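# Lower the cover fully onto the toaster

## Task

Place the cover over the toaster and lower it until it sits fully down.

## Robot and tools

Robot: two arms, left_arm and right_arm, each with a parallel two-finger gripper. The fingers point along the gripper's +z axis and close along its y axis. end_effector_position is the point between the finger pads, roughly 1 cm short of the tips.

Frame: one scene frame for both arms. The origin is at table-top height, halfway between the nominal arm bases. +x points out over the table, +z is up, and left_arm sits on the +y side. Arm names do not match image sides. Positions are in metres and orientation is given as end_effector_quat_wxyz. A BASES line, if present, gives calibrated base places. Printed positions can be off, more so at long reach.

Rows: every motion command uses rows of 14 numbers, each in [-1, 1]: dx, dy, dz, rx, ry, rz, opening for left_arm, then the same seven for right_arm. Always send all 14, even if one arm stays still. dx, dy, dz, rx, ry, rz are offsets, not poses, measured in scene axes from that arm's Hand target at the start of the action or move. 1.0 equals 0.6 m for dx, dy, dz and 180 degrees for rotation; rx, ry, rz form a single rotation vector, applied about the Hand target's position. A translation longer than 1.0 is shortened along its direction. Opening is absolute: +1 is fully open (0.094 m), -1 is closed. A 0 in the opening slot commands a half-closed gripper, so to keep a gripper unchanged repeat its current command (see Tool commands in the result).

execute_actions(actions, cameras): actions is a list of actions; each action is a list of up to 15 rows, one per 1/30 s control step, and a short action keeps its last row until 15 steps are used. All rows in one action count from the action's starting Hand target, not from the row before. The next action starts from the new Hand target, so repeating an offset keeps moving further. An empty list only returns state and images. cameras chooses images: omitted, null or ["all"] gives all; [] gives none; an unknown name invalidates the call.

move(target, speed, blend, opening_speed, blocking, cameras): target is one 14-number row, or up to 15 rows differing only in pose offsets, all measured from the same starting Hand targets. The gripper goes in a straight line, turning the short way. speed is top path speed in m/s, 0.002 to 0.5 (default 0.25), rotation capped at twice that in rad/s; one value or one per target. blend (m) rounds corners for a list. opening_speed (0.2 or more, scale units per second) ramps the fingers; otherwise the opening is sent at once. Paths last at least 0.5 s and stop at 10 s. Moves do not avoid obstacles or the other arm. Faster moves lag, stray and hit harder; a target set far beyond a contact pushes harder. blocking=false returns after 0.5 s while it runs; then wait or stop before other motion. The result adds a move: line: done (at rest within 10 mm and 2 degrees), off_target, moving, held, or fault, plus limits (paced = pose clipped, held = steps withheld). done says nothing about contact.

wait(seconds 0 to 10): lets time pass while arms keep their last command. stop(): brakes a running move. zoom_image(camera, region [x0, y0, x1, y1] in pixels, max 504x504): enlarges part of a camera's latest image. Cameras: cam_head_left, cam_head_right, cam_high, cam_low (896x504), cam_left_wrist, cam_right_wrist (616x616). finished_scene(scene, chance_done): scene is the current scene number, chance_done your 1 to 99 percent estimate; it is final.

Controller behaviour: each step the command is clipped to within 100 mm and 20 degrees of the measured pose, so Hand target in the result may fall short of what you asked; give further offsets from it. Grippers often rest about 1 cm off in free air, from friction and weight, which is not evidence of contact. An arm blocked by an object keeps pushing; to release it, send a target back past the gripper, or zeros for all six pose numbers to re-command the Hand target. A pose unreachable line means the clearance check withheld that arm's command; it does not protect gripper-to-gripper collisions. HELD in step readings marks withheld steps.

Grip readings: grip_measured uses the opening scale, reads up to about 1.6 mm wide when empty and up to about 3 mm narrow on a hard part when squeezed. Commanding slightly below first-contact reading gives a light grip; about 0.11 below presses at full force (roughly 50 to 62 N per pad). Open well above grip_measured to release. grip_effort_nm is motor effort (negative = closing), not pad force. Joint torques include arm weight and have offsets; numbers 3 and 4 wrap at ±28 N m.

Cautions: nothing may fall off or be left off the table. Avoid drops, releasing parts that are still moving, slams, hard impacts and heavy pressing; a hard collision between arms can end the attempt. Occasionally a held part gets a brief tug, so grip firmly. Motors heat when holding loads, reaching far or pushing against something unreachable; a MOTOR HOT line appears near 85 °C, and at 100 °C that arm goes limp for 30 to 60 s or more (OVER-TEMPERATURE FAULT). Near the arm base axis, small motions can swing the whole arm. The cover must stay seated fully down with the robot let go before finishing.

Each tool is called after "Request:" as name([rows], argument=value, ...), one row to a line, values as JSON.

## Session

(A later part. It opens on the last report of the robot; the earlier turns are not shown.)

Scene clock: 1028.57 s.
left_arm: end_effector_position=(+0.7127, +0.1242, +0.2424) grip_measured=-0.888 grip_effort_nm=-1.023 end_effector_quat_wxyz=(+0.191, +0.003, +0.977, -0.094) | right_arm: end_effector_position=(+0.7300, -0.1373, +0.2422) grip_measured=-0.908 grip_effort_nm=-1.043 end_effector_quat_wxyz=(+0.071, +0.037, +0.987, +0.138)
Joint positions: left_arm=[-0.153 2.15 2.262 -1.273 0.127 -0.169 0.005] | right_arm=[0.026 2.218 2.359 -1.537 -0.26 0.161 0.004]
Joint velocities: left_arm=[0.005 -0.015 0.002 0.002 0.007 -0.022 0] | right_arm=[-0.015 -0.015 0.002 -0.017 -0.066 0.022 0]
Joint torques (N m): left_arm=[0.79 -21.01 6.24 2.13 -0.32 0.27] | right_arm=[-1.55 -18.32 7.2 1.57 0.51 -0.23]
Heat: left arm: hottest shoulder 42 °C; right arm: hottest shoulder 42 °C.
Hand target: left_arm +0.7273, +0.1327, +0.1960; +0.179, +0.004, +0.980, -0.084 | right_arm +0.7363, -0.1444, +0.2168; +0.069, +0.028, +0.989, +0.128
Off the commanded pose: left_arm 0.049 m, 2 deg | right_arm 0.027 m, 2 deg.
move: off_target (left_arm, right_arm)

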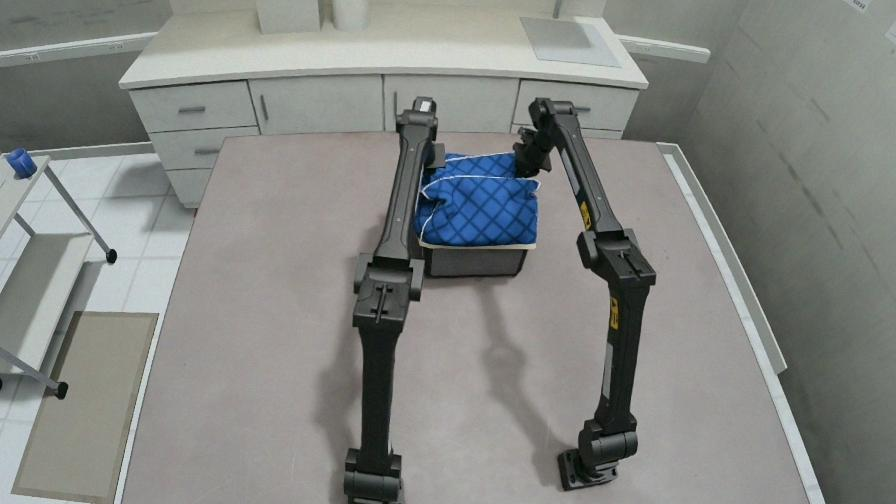

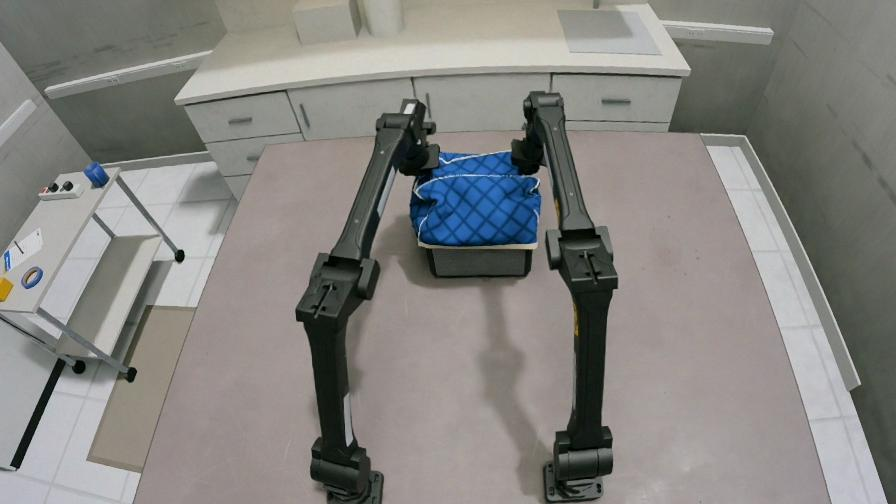

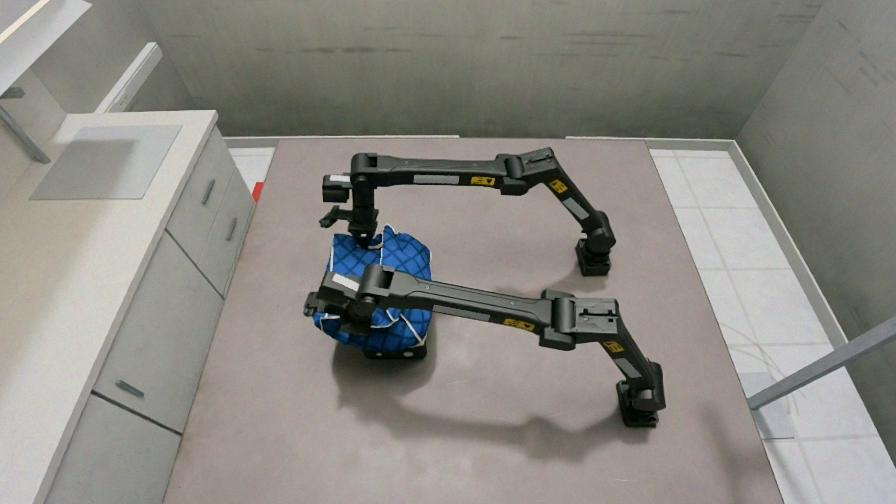

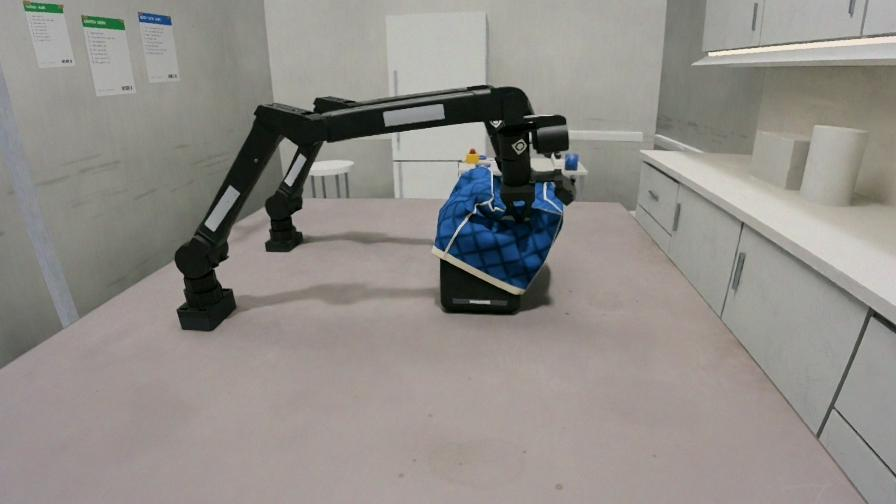

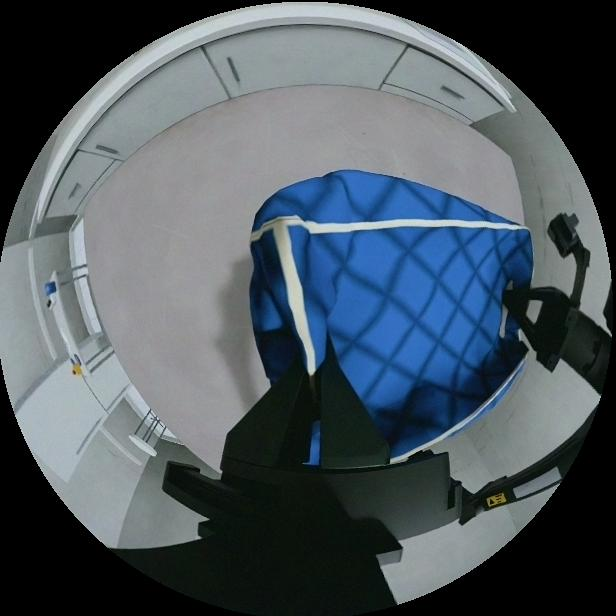

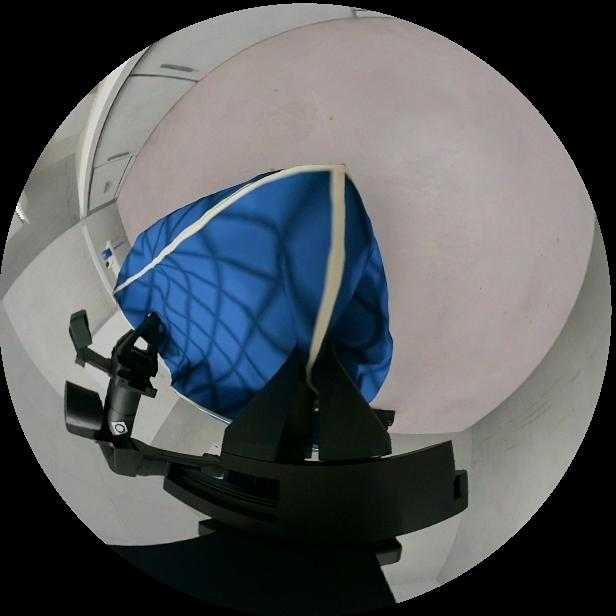

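Request:
move([
  [0.02,0.0,0.2,0,0,0,-1,0,0,0,0,0,0,-1],
  [0.14,-0.03,0.25,0,-0.1,0,-1,0,0,0,0,0,0,-1],
  [0.14,-0.03,-0.02,0,-0.1,0,-1,0,0,0,0,0,0,-1],
], speed=0.12)

Request:
zoom_image(camera="cam_low", region=[360, 60, 600, 330])

Request:
zoom_image(camera="cam_high", region=[270, 180, 470, 380])

Scene clock: 1040.93 s.
left_arm: end_effector_position=(+0.8008, +0.0874, +0.2184) grip_measured=-0.888 grip_effort_nm=-1.023 end_effector_quat_wxyz=(+0.339, +0.033, +0.935, -0.097) | right_arm: end_effector_position=(+0.7366, -0.1511, +0.2422) grip_measured=-0.908 grip_effort_nm=-1.038 end_effector_quat_wxyz=(+0.086, +0.043, +0.987, +0.129)
Joint positions: left_arm=[-0.189 2.255 2.279 -0.879 0.087 -0.145 0.005] | right_arm=[0.01 2.213 2.349 -1.507 -0.241 0.159 0.004]
Joint velocities: left_arm=[-0.005 -0.005 0.007 -0.007 -0.007 -0.066 0] | right_arm=[0.005 -0.005 -0.012 0.002 -0.037 0.037 -0.001]
Joint torques (N m): left_arm=[2.08 -24.88 6.69 1.92 -0.47 0.14] | right_arm=[-0.21 -17.9 8.05 0.64 -0.23 -0.22]
Heat: left arm: hottest shoulder 42 °C; right arm: hottest shoulder 41 °C.
Hand target: left_arm +0.8113, +0.1146, +0.1839; +0.330, +0.020, +0.940, -0.083 | right_arm +0.7364, -0.1444, +0.2169; +0.069, +0.028, +0.989, +0.128
Off the commanded pose: left_arm 0.045 m, 3 deg | right_arm 0.026 m, 3 deg.
elbow stopped short (left arm): the move would have taken joint 3 (elbow) straighter than the controller allows.
move: off_target (left_arm, right_arm)

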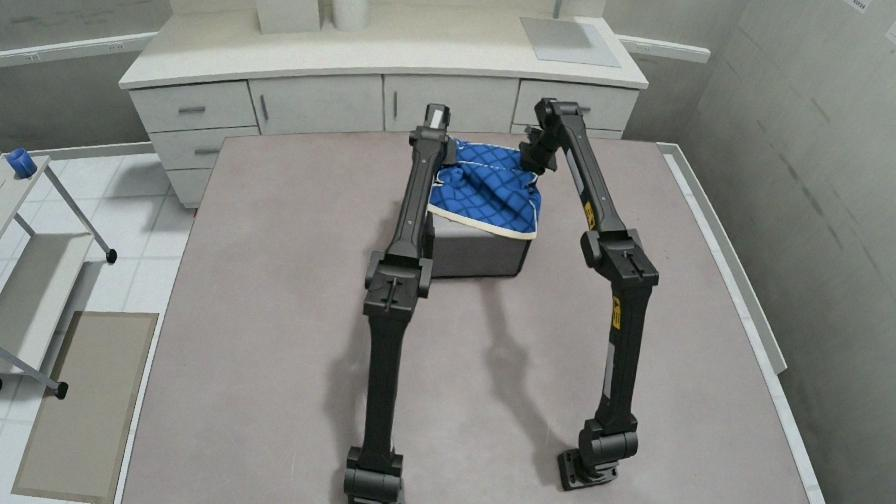

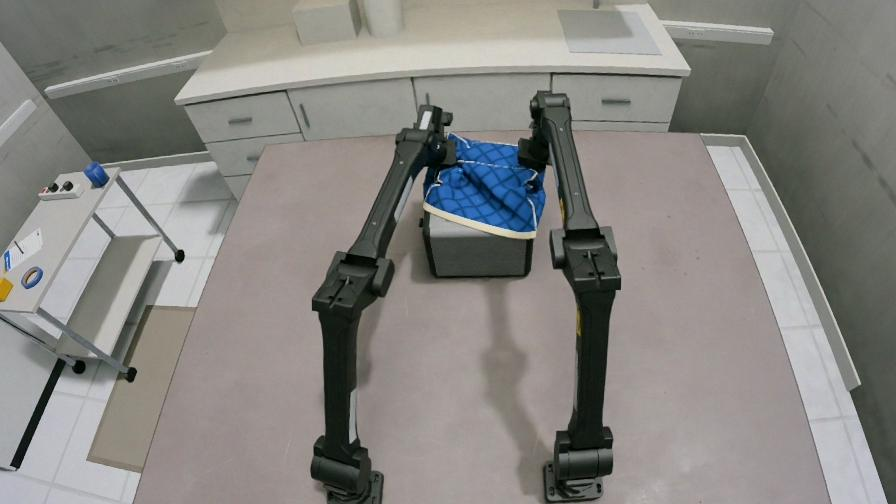

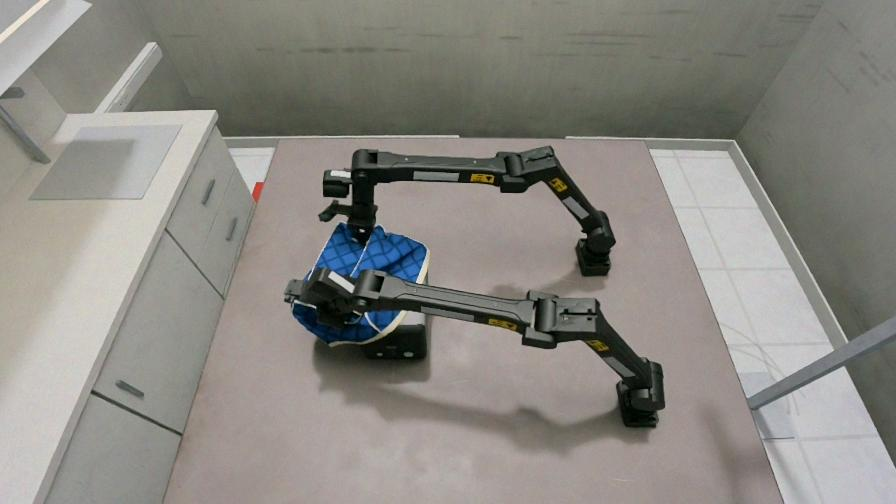

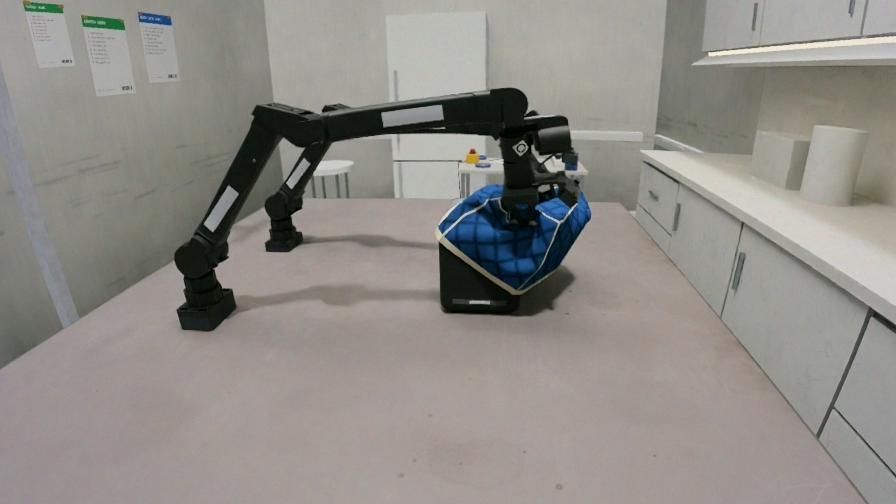

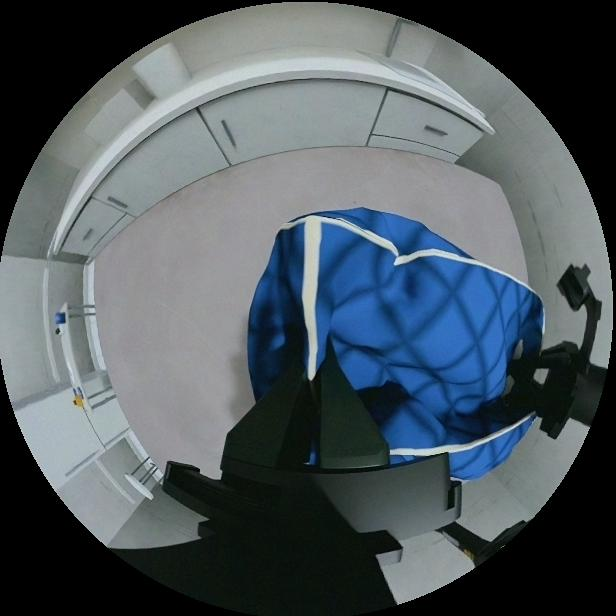

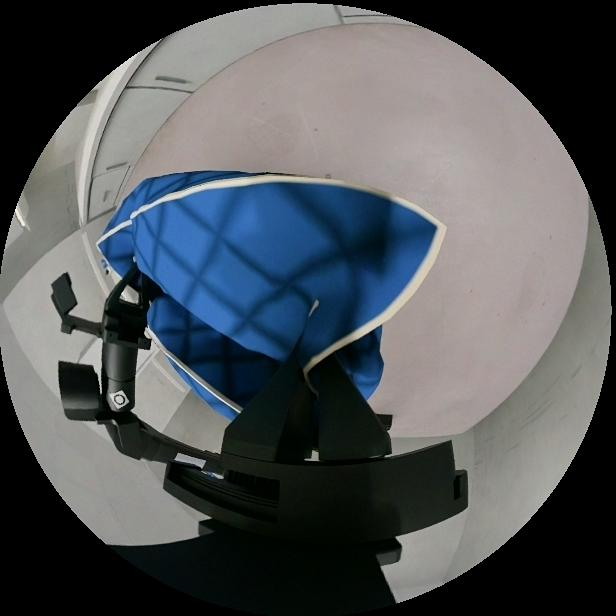

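Scaled by 1.867.

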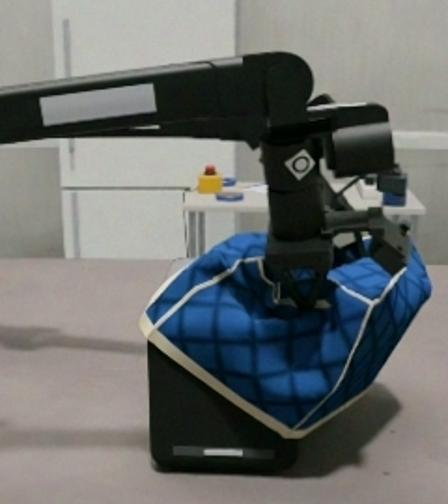

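Scaled by 2.520.

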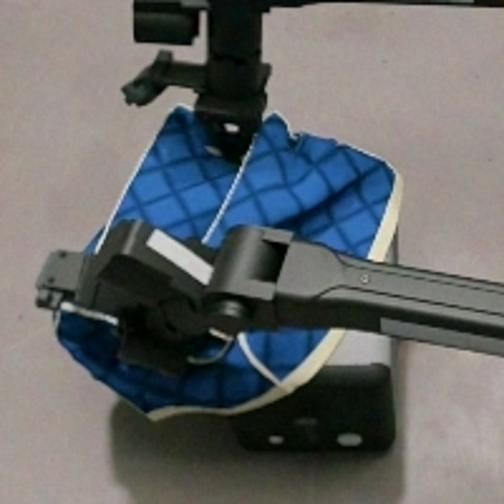

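Request:
move(target=[-0.12,0.05,0.22,0,0.1,0,-1,-0.04,0,0.13,0,0,0,-1], speed=0.12)

Scene clock: 1054.13 s.
left_arm: end_effector_position=(+0.7224, +0.1083, +0.3079) grip_measured=-0.888 grip_effort_nm=-1.038 end_effector_quat_wxyz=(+0.184, +0.023, +0.978, -0.095) | right_arm: end_effector_position=(+0.7083, -0.1496, +0.2687) grip_measured=-0.908 grip_effort_nm=-1.033 end_effector_quat_wxyz=(+0.042, +0.046, +0.990, +0.127)
Joint positions: left_arm=[-0.17 2.379 2.86 -1.656 0.134 -0.145 0.005] | right_arm=[0.014 2.205 2.413 -1.668 -0.245 0.157 0.004]
Joint velocities: left_arm=[-0.005 -0.015 -0.007 0.007 -0.037 -0.037 0.001] | right_arm=[-0.015 0.005 -0.007 -0.022 -0.022 0.007 0]
Joint torques (N m): left_arm=[3.02 -25.05 11.06 0.87 -0.31 0.1] | right_arm=[-0.32 -20.07 13.48 0.14 -0.02 -0.16]
Heat: left arm: hottest shoulder 41 °C; right arm: hottest shoulder 40 °C.
Hand target: left_arm +0.7399, +0.1419, +0.3169; +0.179, +0.005, +0.980, -0.085 | right_arm +0.7136, -0.1447, +0.2953; +0.069, +0.028, +0.989, +0.128
Off the commanded pose: left_arm 0.041 m, 2 deg | right_arm 0.027 m, 4 deg.
elbow stopped short (left arm): the move would have taken joint 3 (elbow) straighter than the controller allows.
move: off_target (left_arm, right_arm)

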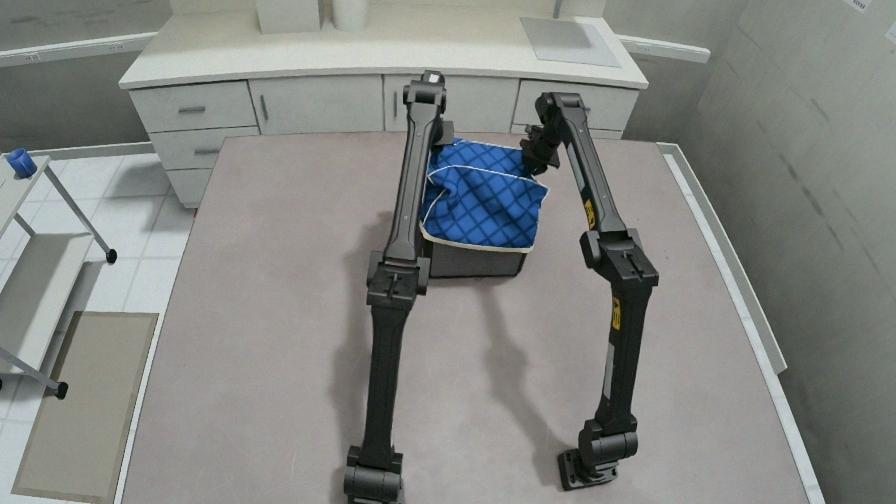

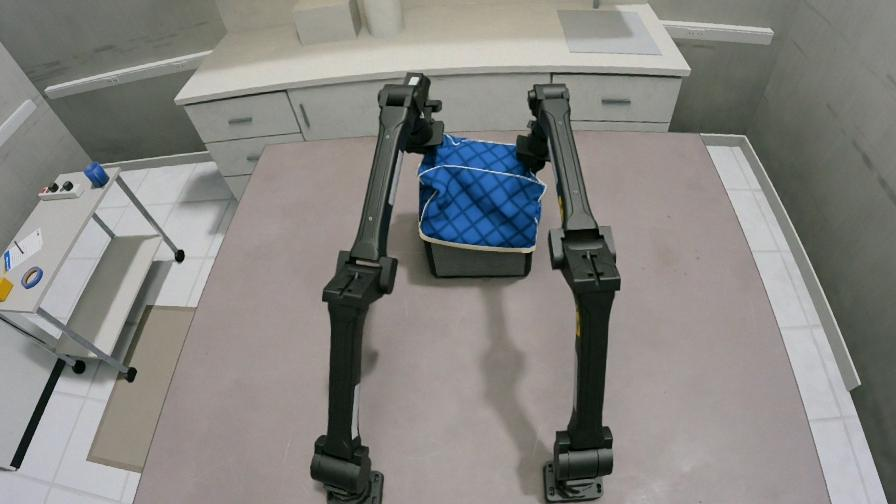

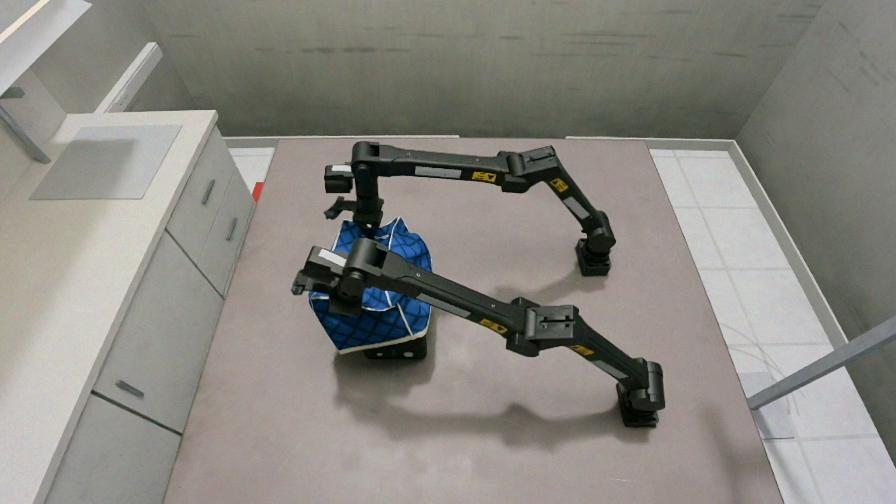

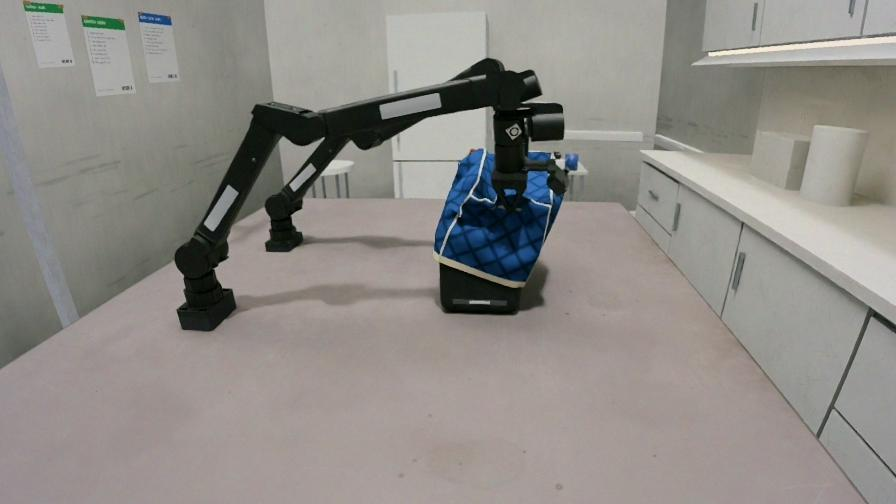

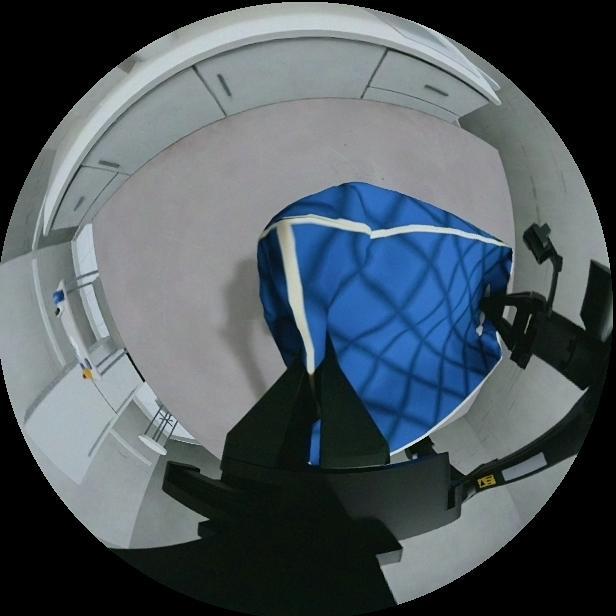

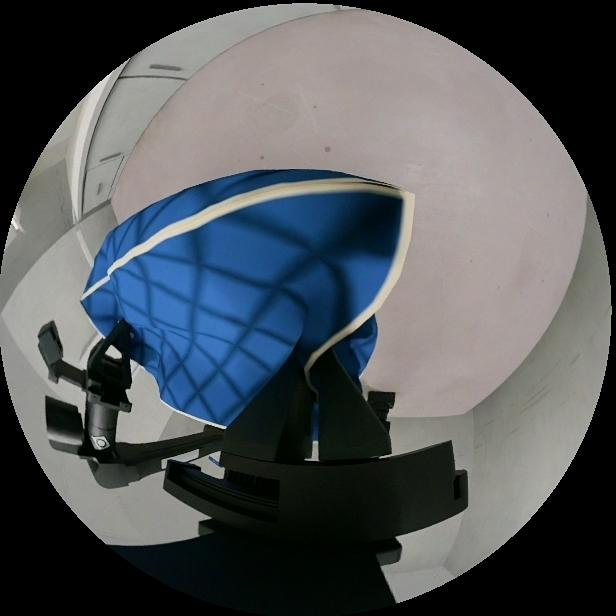

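Request:
zoom_image(camera="cam_high", region=[270, 180, 470, 380])

Request:
zoom_image(camera="cam_head_right", region=[350, 60, 600, 310])

Request:
zoom_image(camera="cam_low", region=[360, 100, 600, 340])

Scaled by 2.520.

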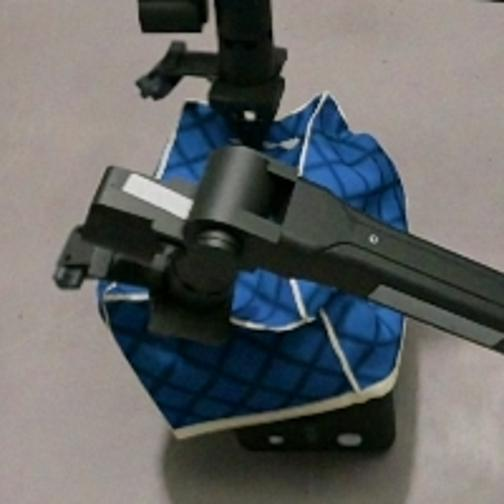

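Scaled by 2.016.

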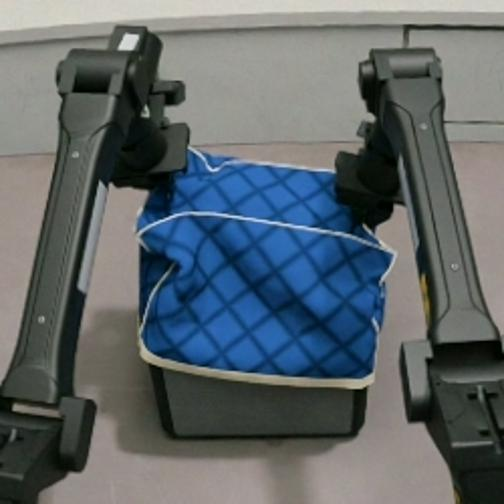

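Scaled by 2.100.

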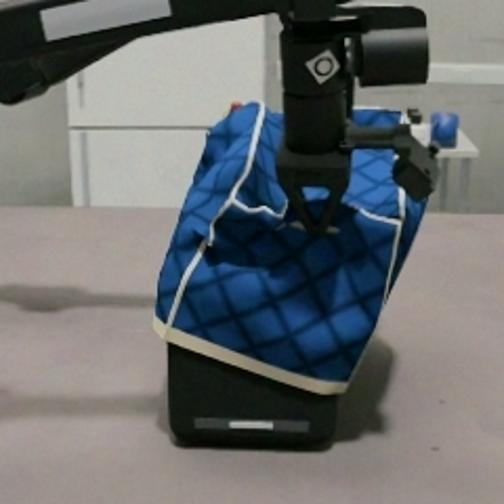

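Request:
move(target=[-0.08,0.0,-0.06,0,0,0,-1,-0.05,0,-0.04,0,0,0,-1], speed=0.1, cameras=[])

Request:
move(target=[0,0.0,-0.11,0,0,0,-1,0,0,-0.1,0,0,0,-1], speed=0.1)

Request:
zoom_image(camera="cam_high", region=[270, 180, 470, 380])

Request:
zoom_image(camera="cam_head_right", region=[350, 60, 600, 310])

Request:
zoom_image(camera="cam_low", region=[360, 100, 600, 340])

Scene clock: 1071.77 s.
left_arm: end_effector_position=(+0.6860, +0.1201, +0.2528) grip_measured=-0.888 grip_effort_nm=-1.043 end_effector_quat_wxyz=(+0.151, +0.017, +0.984, -0.088) | right_arm: end_effector_position=(+0.6852, -0.1436, +0.2587) grip_measured=-0.908 grip_effort_nm=-1.038 end_effector_quat_wxyz=(+0.054, +0.035, +0.990, +0.129)
Joint positions: left_arm=[-0.163 2.134 2.282 -1.392 0.131 -0.145 0.005] | right_arm=[0.024 2.082 2.177 -1.531 -0.247 0.149 0.004]
Joint velocities: left_arm=[-0.005 -0.005 -0.007 -0.007 -0.066 0.007 -0.001] | right_arm=[0.005 -0.005 -0.002 0.007 -0.066 0.051 -0.001]
Joint torques (N m): left_arm=[1.96 -28.16 7.72 0.99 -0.37 0.08] | right_arm=[-1.08 -20.01 8.21 0.79 0.02 -0.04]
Heat: left arm: hottest elbow 43 °C; right arm: hottest shoulder 41 °C.
Hand target: left_arm +0.6909, +0.1427, +0.2798; +0.179, +0.004, +0.980, -0.085 | right_arm +0.6833, -0.1447, +0.2718; +0.069, +0.028, +0.989, +0.128
Off the commanded pose: left_arm 0.036 m, 4 deg | right_arm 0.013 m, 2 deg.
move: off_target (left_arm, right_arm)
No camera images: "cameras" was empty.

Scene clock: 1073.00 s.
left_arm: end_effector_position=(+0.6848, +0.1207, +0.2423) grip_measured=-0.888 grip_effort_nm=-1.028 end_effector_quat_wxyz=(+0.193, +0.020, +0.977, -0.094) | right_arm: end_effector_position=(+0.6848, -0.1434, +0.2340) grip_measured=-0.908 grip_effort_nm=-1.033 end_effector_quat_wxyz=(+0.083, +0.032, +0.987, +0.132)
Joint positions: left_arm=[-0.163 2.049 2.094 -1.203 0.131 -0.145 0.005] | right_arm=[0.024 2.029 2.02 -1.368 -0.248 0.149 0.004]
Joint velocities: left_arm=[0.005 -0.005 -0.007 -0.002 0.007 0.022 -0.001] | right_arm=[0.005 -0.005 0.012 -0.002 0.022 -0.022 0]
Joint torques (N m): left_arm=[2.02 -21.95 6.24 1.18 -0.27 0.09] | right_arm=[-1.08 -16.62 6.91 0.99 0.08 -0.05]
Heat: left arm: hottest elbow 42 °C; right arm: hottest shoulder 41 °C.
Hand target: left_arm +0.6909, +0.1442, +0.2138; +0.179, +0.004, +0.980, -0.084 | right_arm +0.6825, -0.1447, +0.2118; +0.069, +0.028, +0.989, +0.128
Off the commanded pose: left_arm 0.037 m, 3 deg | right_arm 0.022 m, 2 deg.
move: off_target (left_arm, right_arm)

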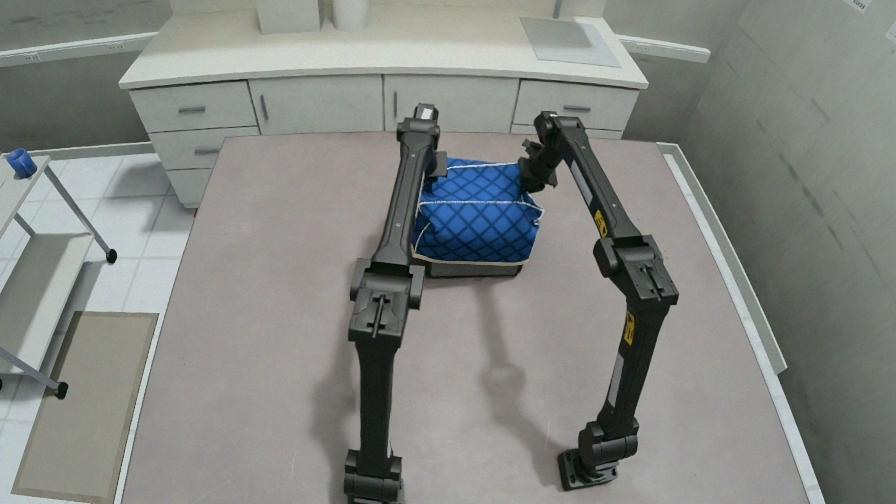

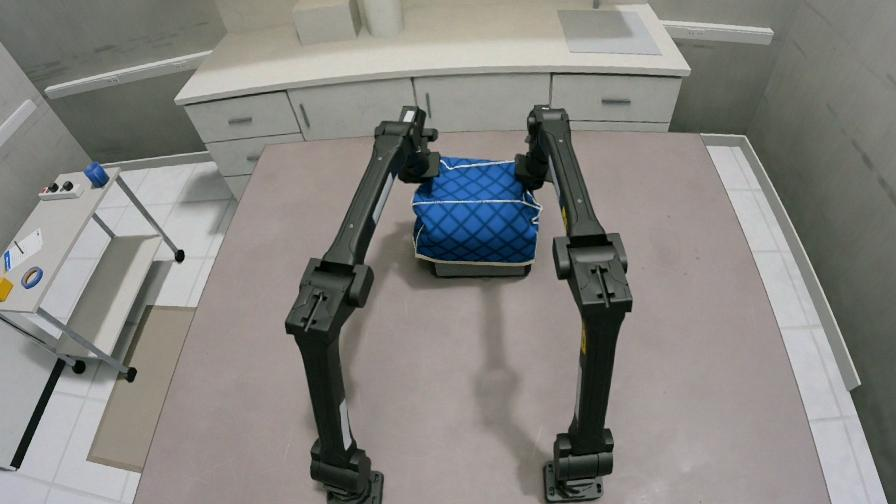

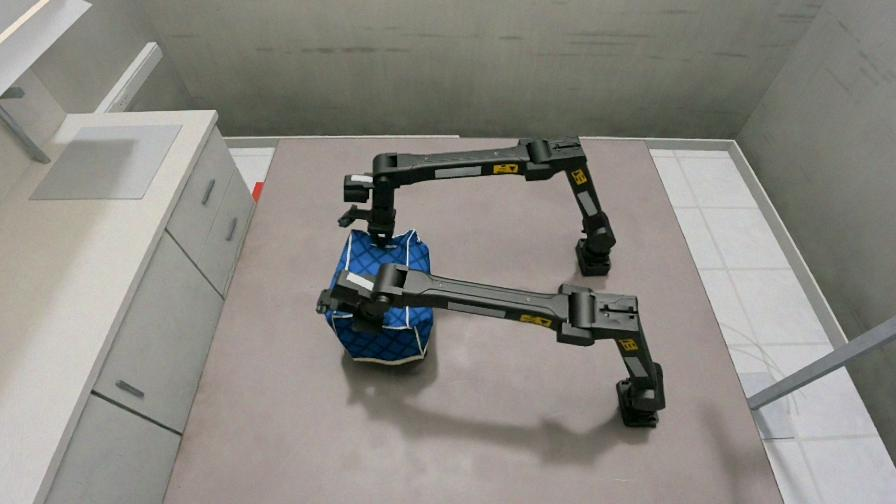

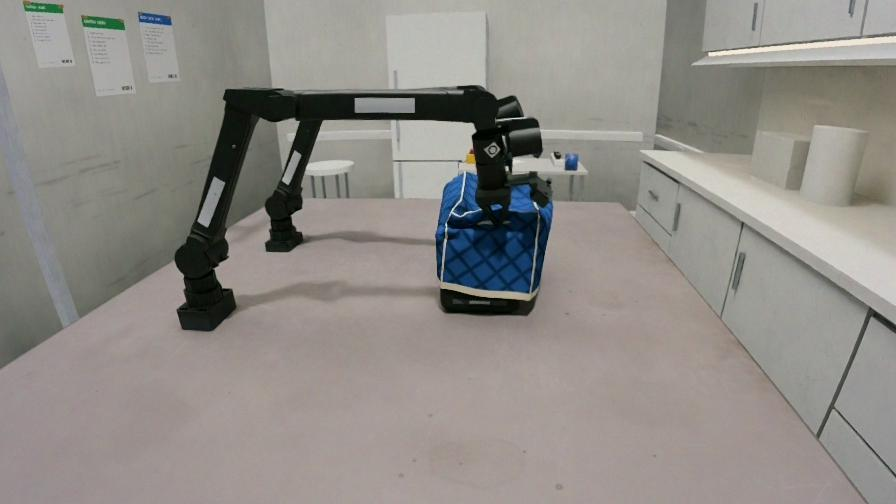

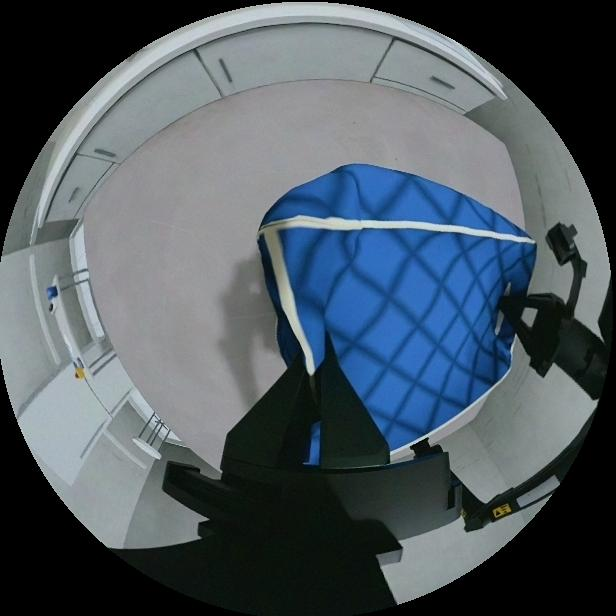

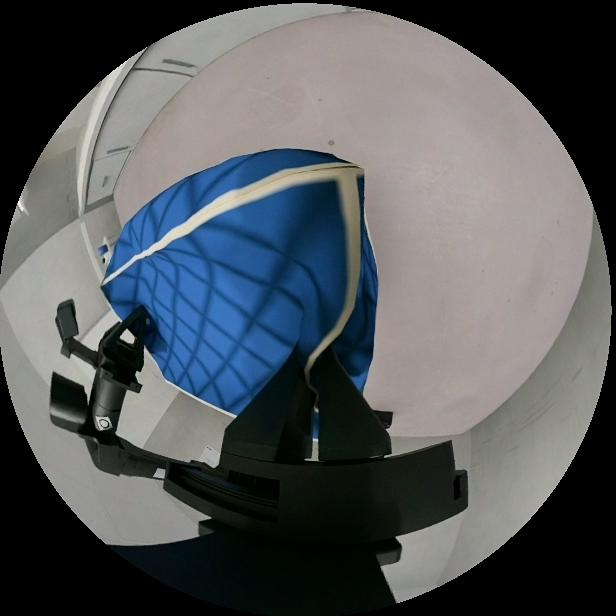

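Scaled by 2.520.

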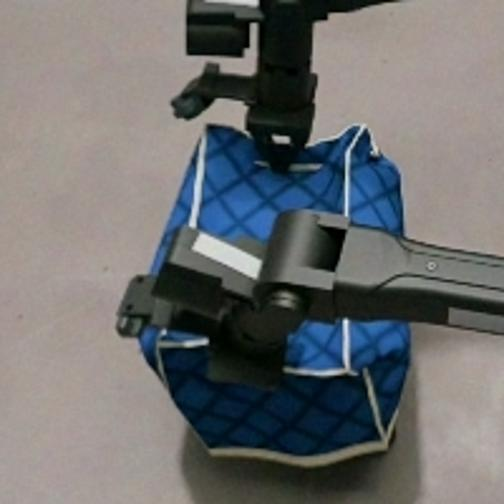

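Scaled by 2.016.

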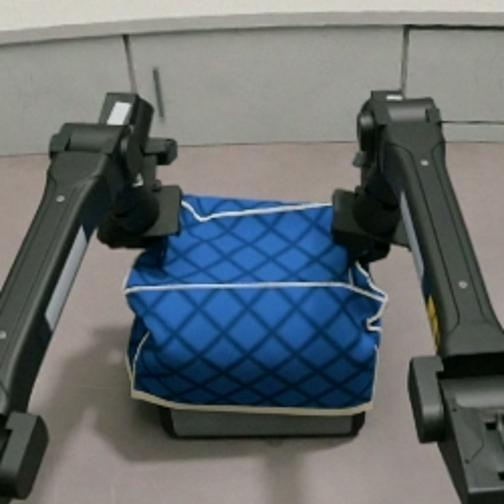

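Scaled by 2.100.

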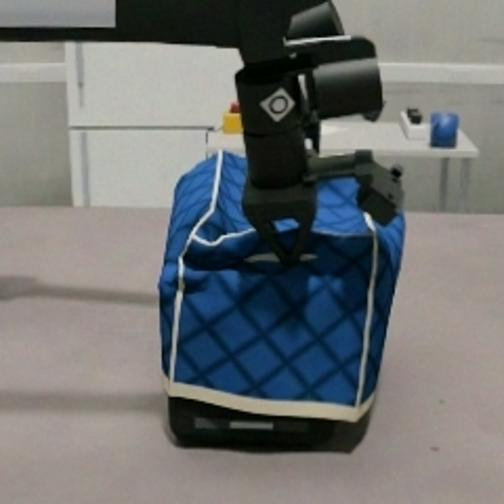

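Superb. Continue down.

Request:
move(target=[-0.01,0.01,-0.06,0,0,0,-1,-0.01,0,-0.06,0,0,0,-1], speed=0.1)

Request:
zoom_image(camera="cam_high", region=[270, 180, 470, 380])

Request:
zoom_image(camera="cam_low", region=[360, 100, 600, 340])

Scene clock: 1077.47 s.
left_arm: end_effector_position=(+0.6825, +0.1232, +0.2405) grip_measured=-0.888 grip_effort_nm=-1.028 end_effector_quat_wxyz=(+0.223, +0.020, +0.969, -0.101) | right_arm: end_effector_position=(+0.6838, -0.1429, +0.2324) grip_measured=-0.908 grip_effort_nm=-1.028 end_effector_quat_wxyz=(+0.115, +0.027, +0.983, +0.137)
Joint positions: left_arm=[-0.159 1.994 1.985 -1.085 0.137 -0.145 0.005] | right_arm=[0.024 1.978 1.926 -1.258 -0.251 0.149 0.004]
Joint velocities: left_arm=[-0.005 -0.005 -0.012 0.002 0.051 0.007 -0.001] | right_arm=[-0.015 -0.005 -0.002 -0.017 -0.022 -0.022 -0.001]
Joint torques (N m): left_arm=[2.32 -18.32 5.08 0.76 -0.29 0.18] | right_arm=[-0.97 -13.68 5.39 0.64 0.18 -0.04]
Heat: left arm: hottest elbow 42 °C; right arm: hottest shoulder 41 °C.
Hand target: left_arm +0.6849, +0.1507, +0.1780; +0.179, +0.004, +0.980, -0.085 | right_arm +0.6760, -0.1447, +0.1760; +0.069, +0.028, +0.989, +0.128
Off the commanded pose: left_arm 0.068 m, 6 deg | right_arm 0.057 m, 5 deg.
move: off_target (left_arm, right_arm)

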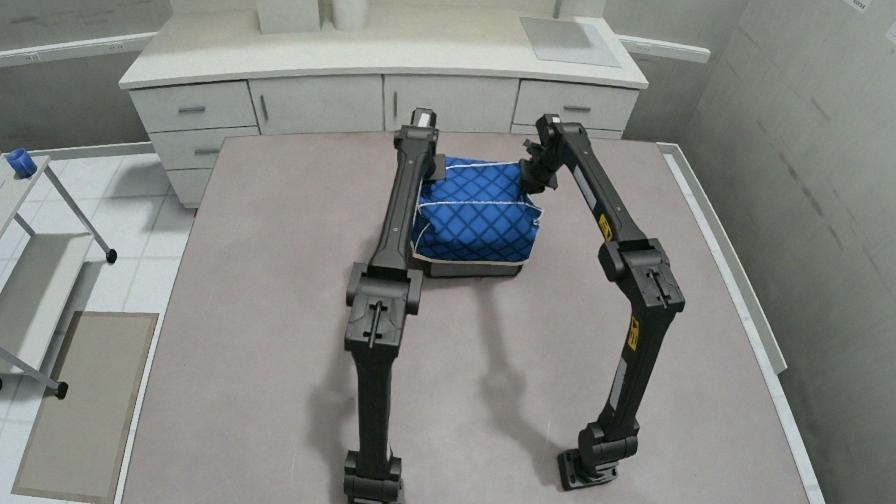

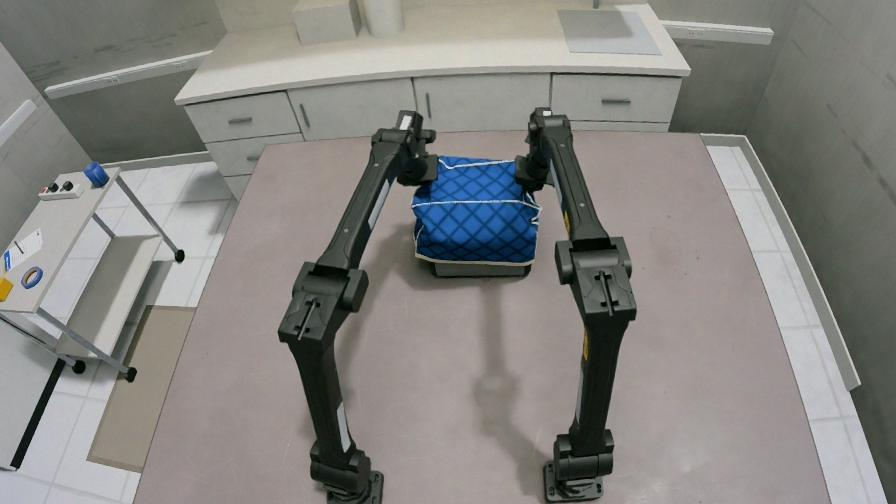

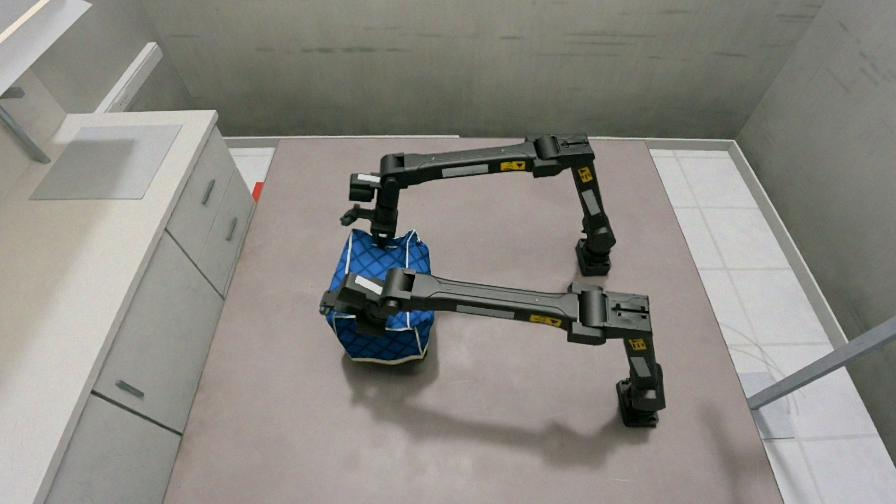

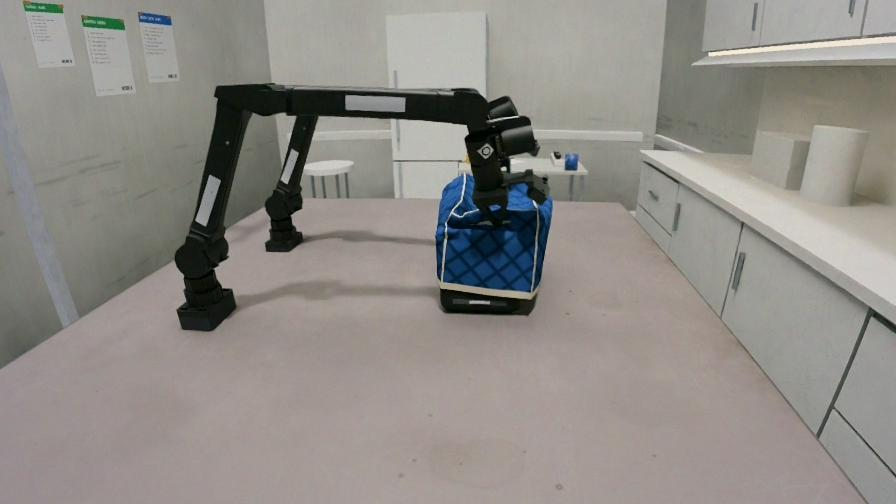

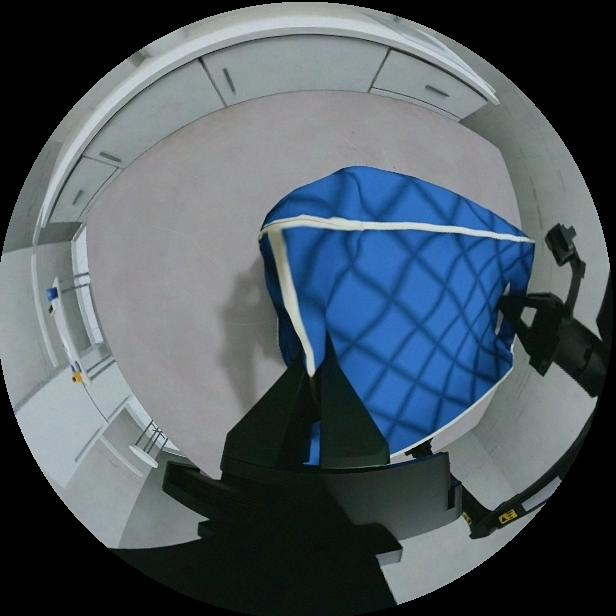

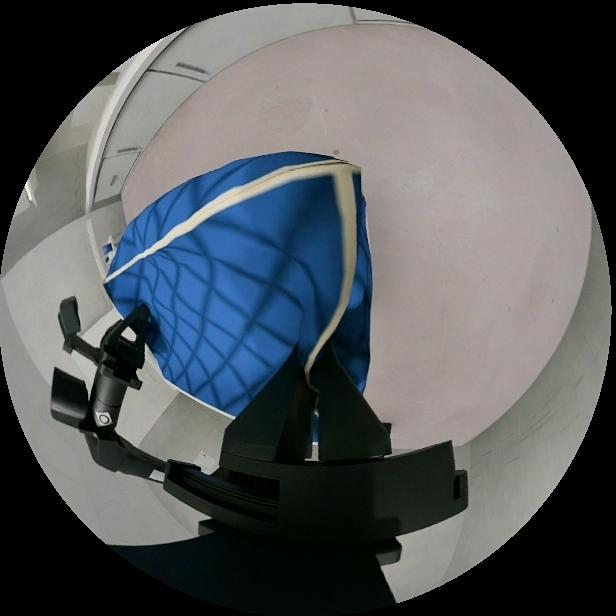

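Scaled by 2.520.

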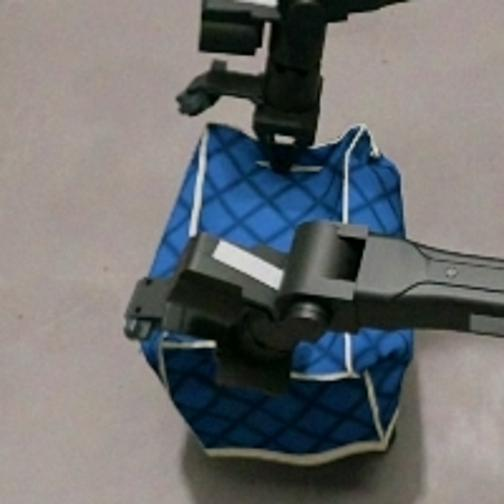

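Scaled by 2.100.

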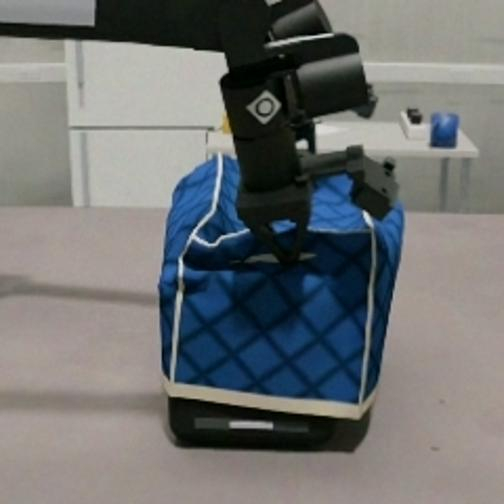

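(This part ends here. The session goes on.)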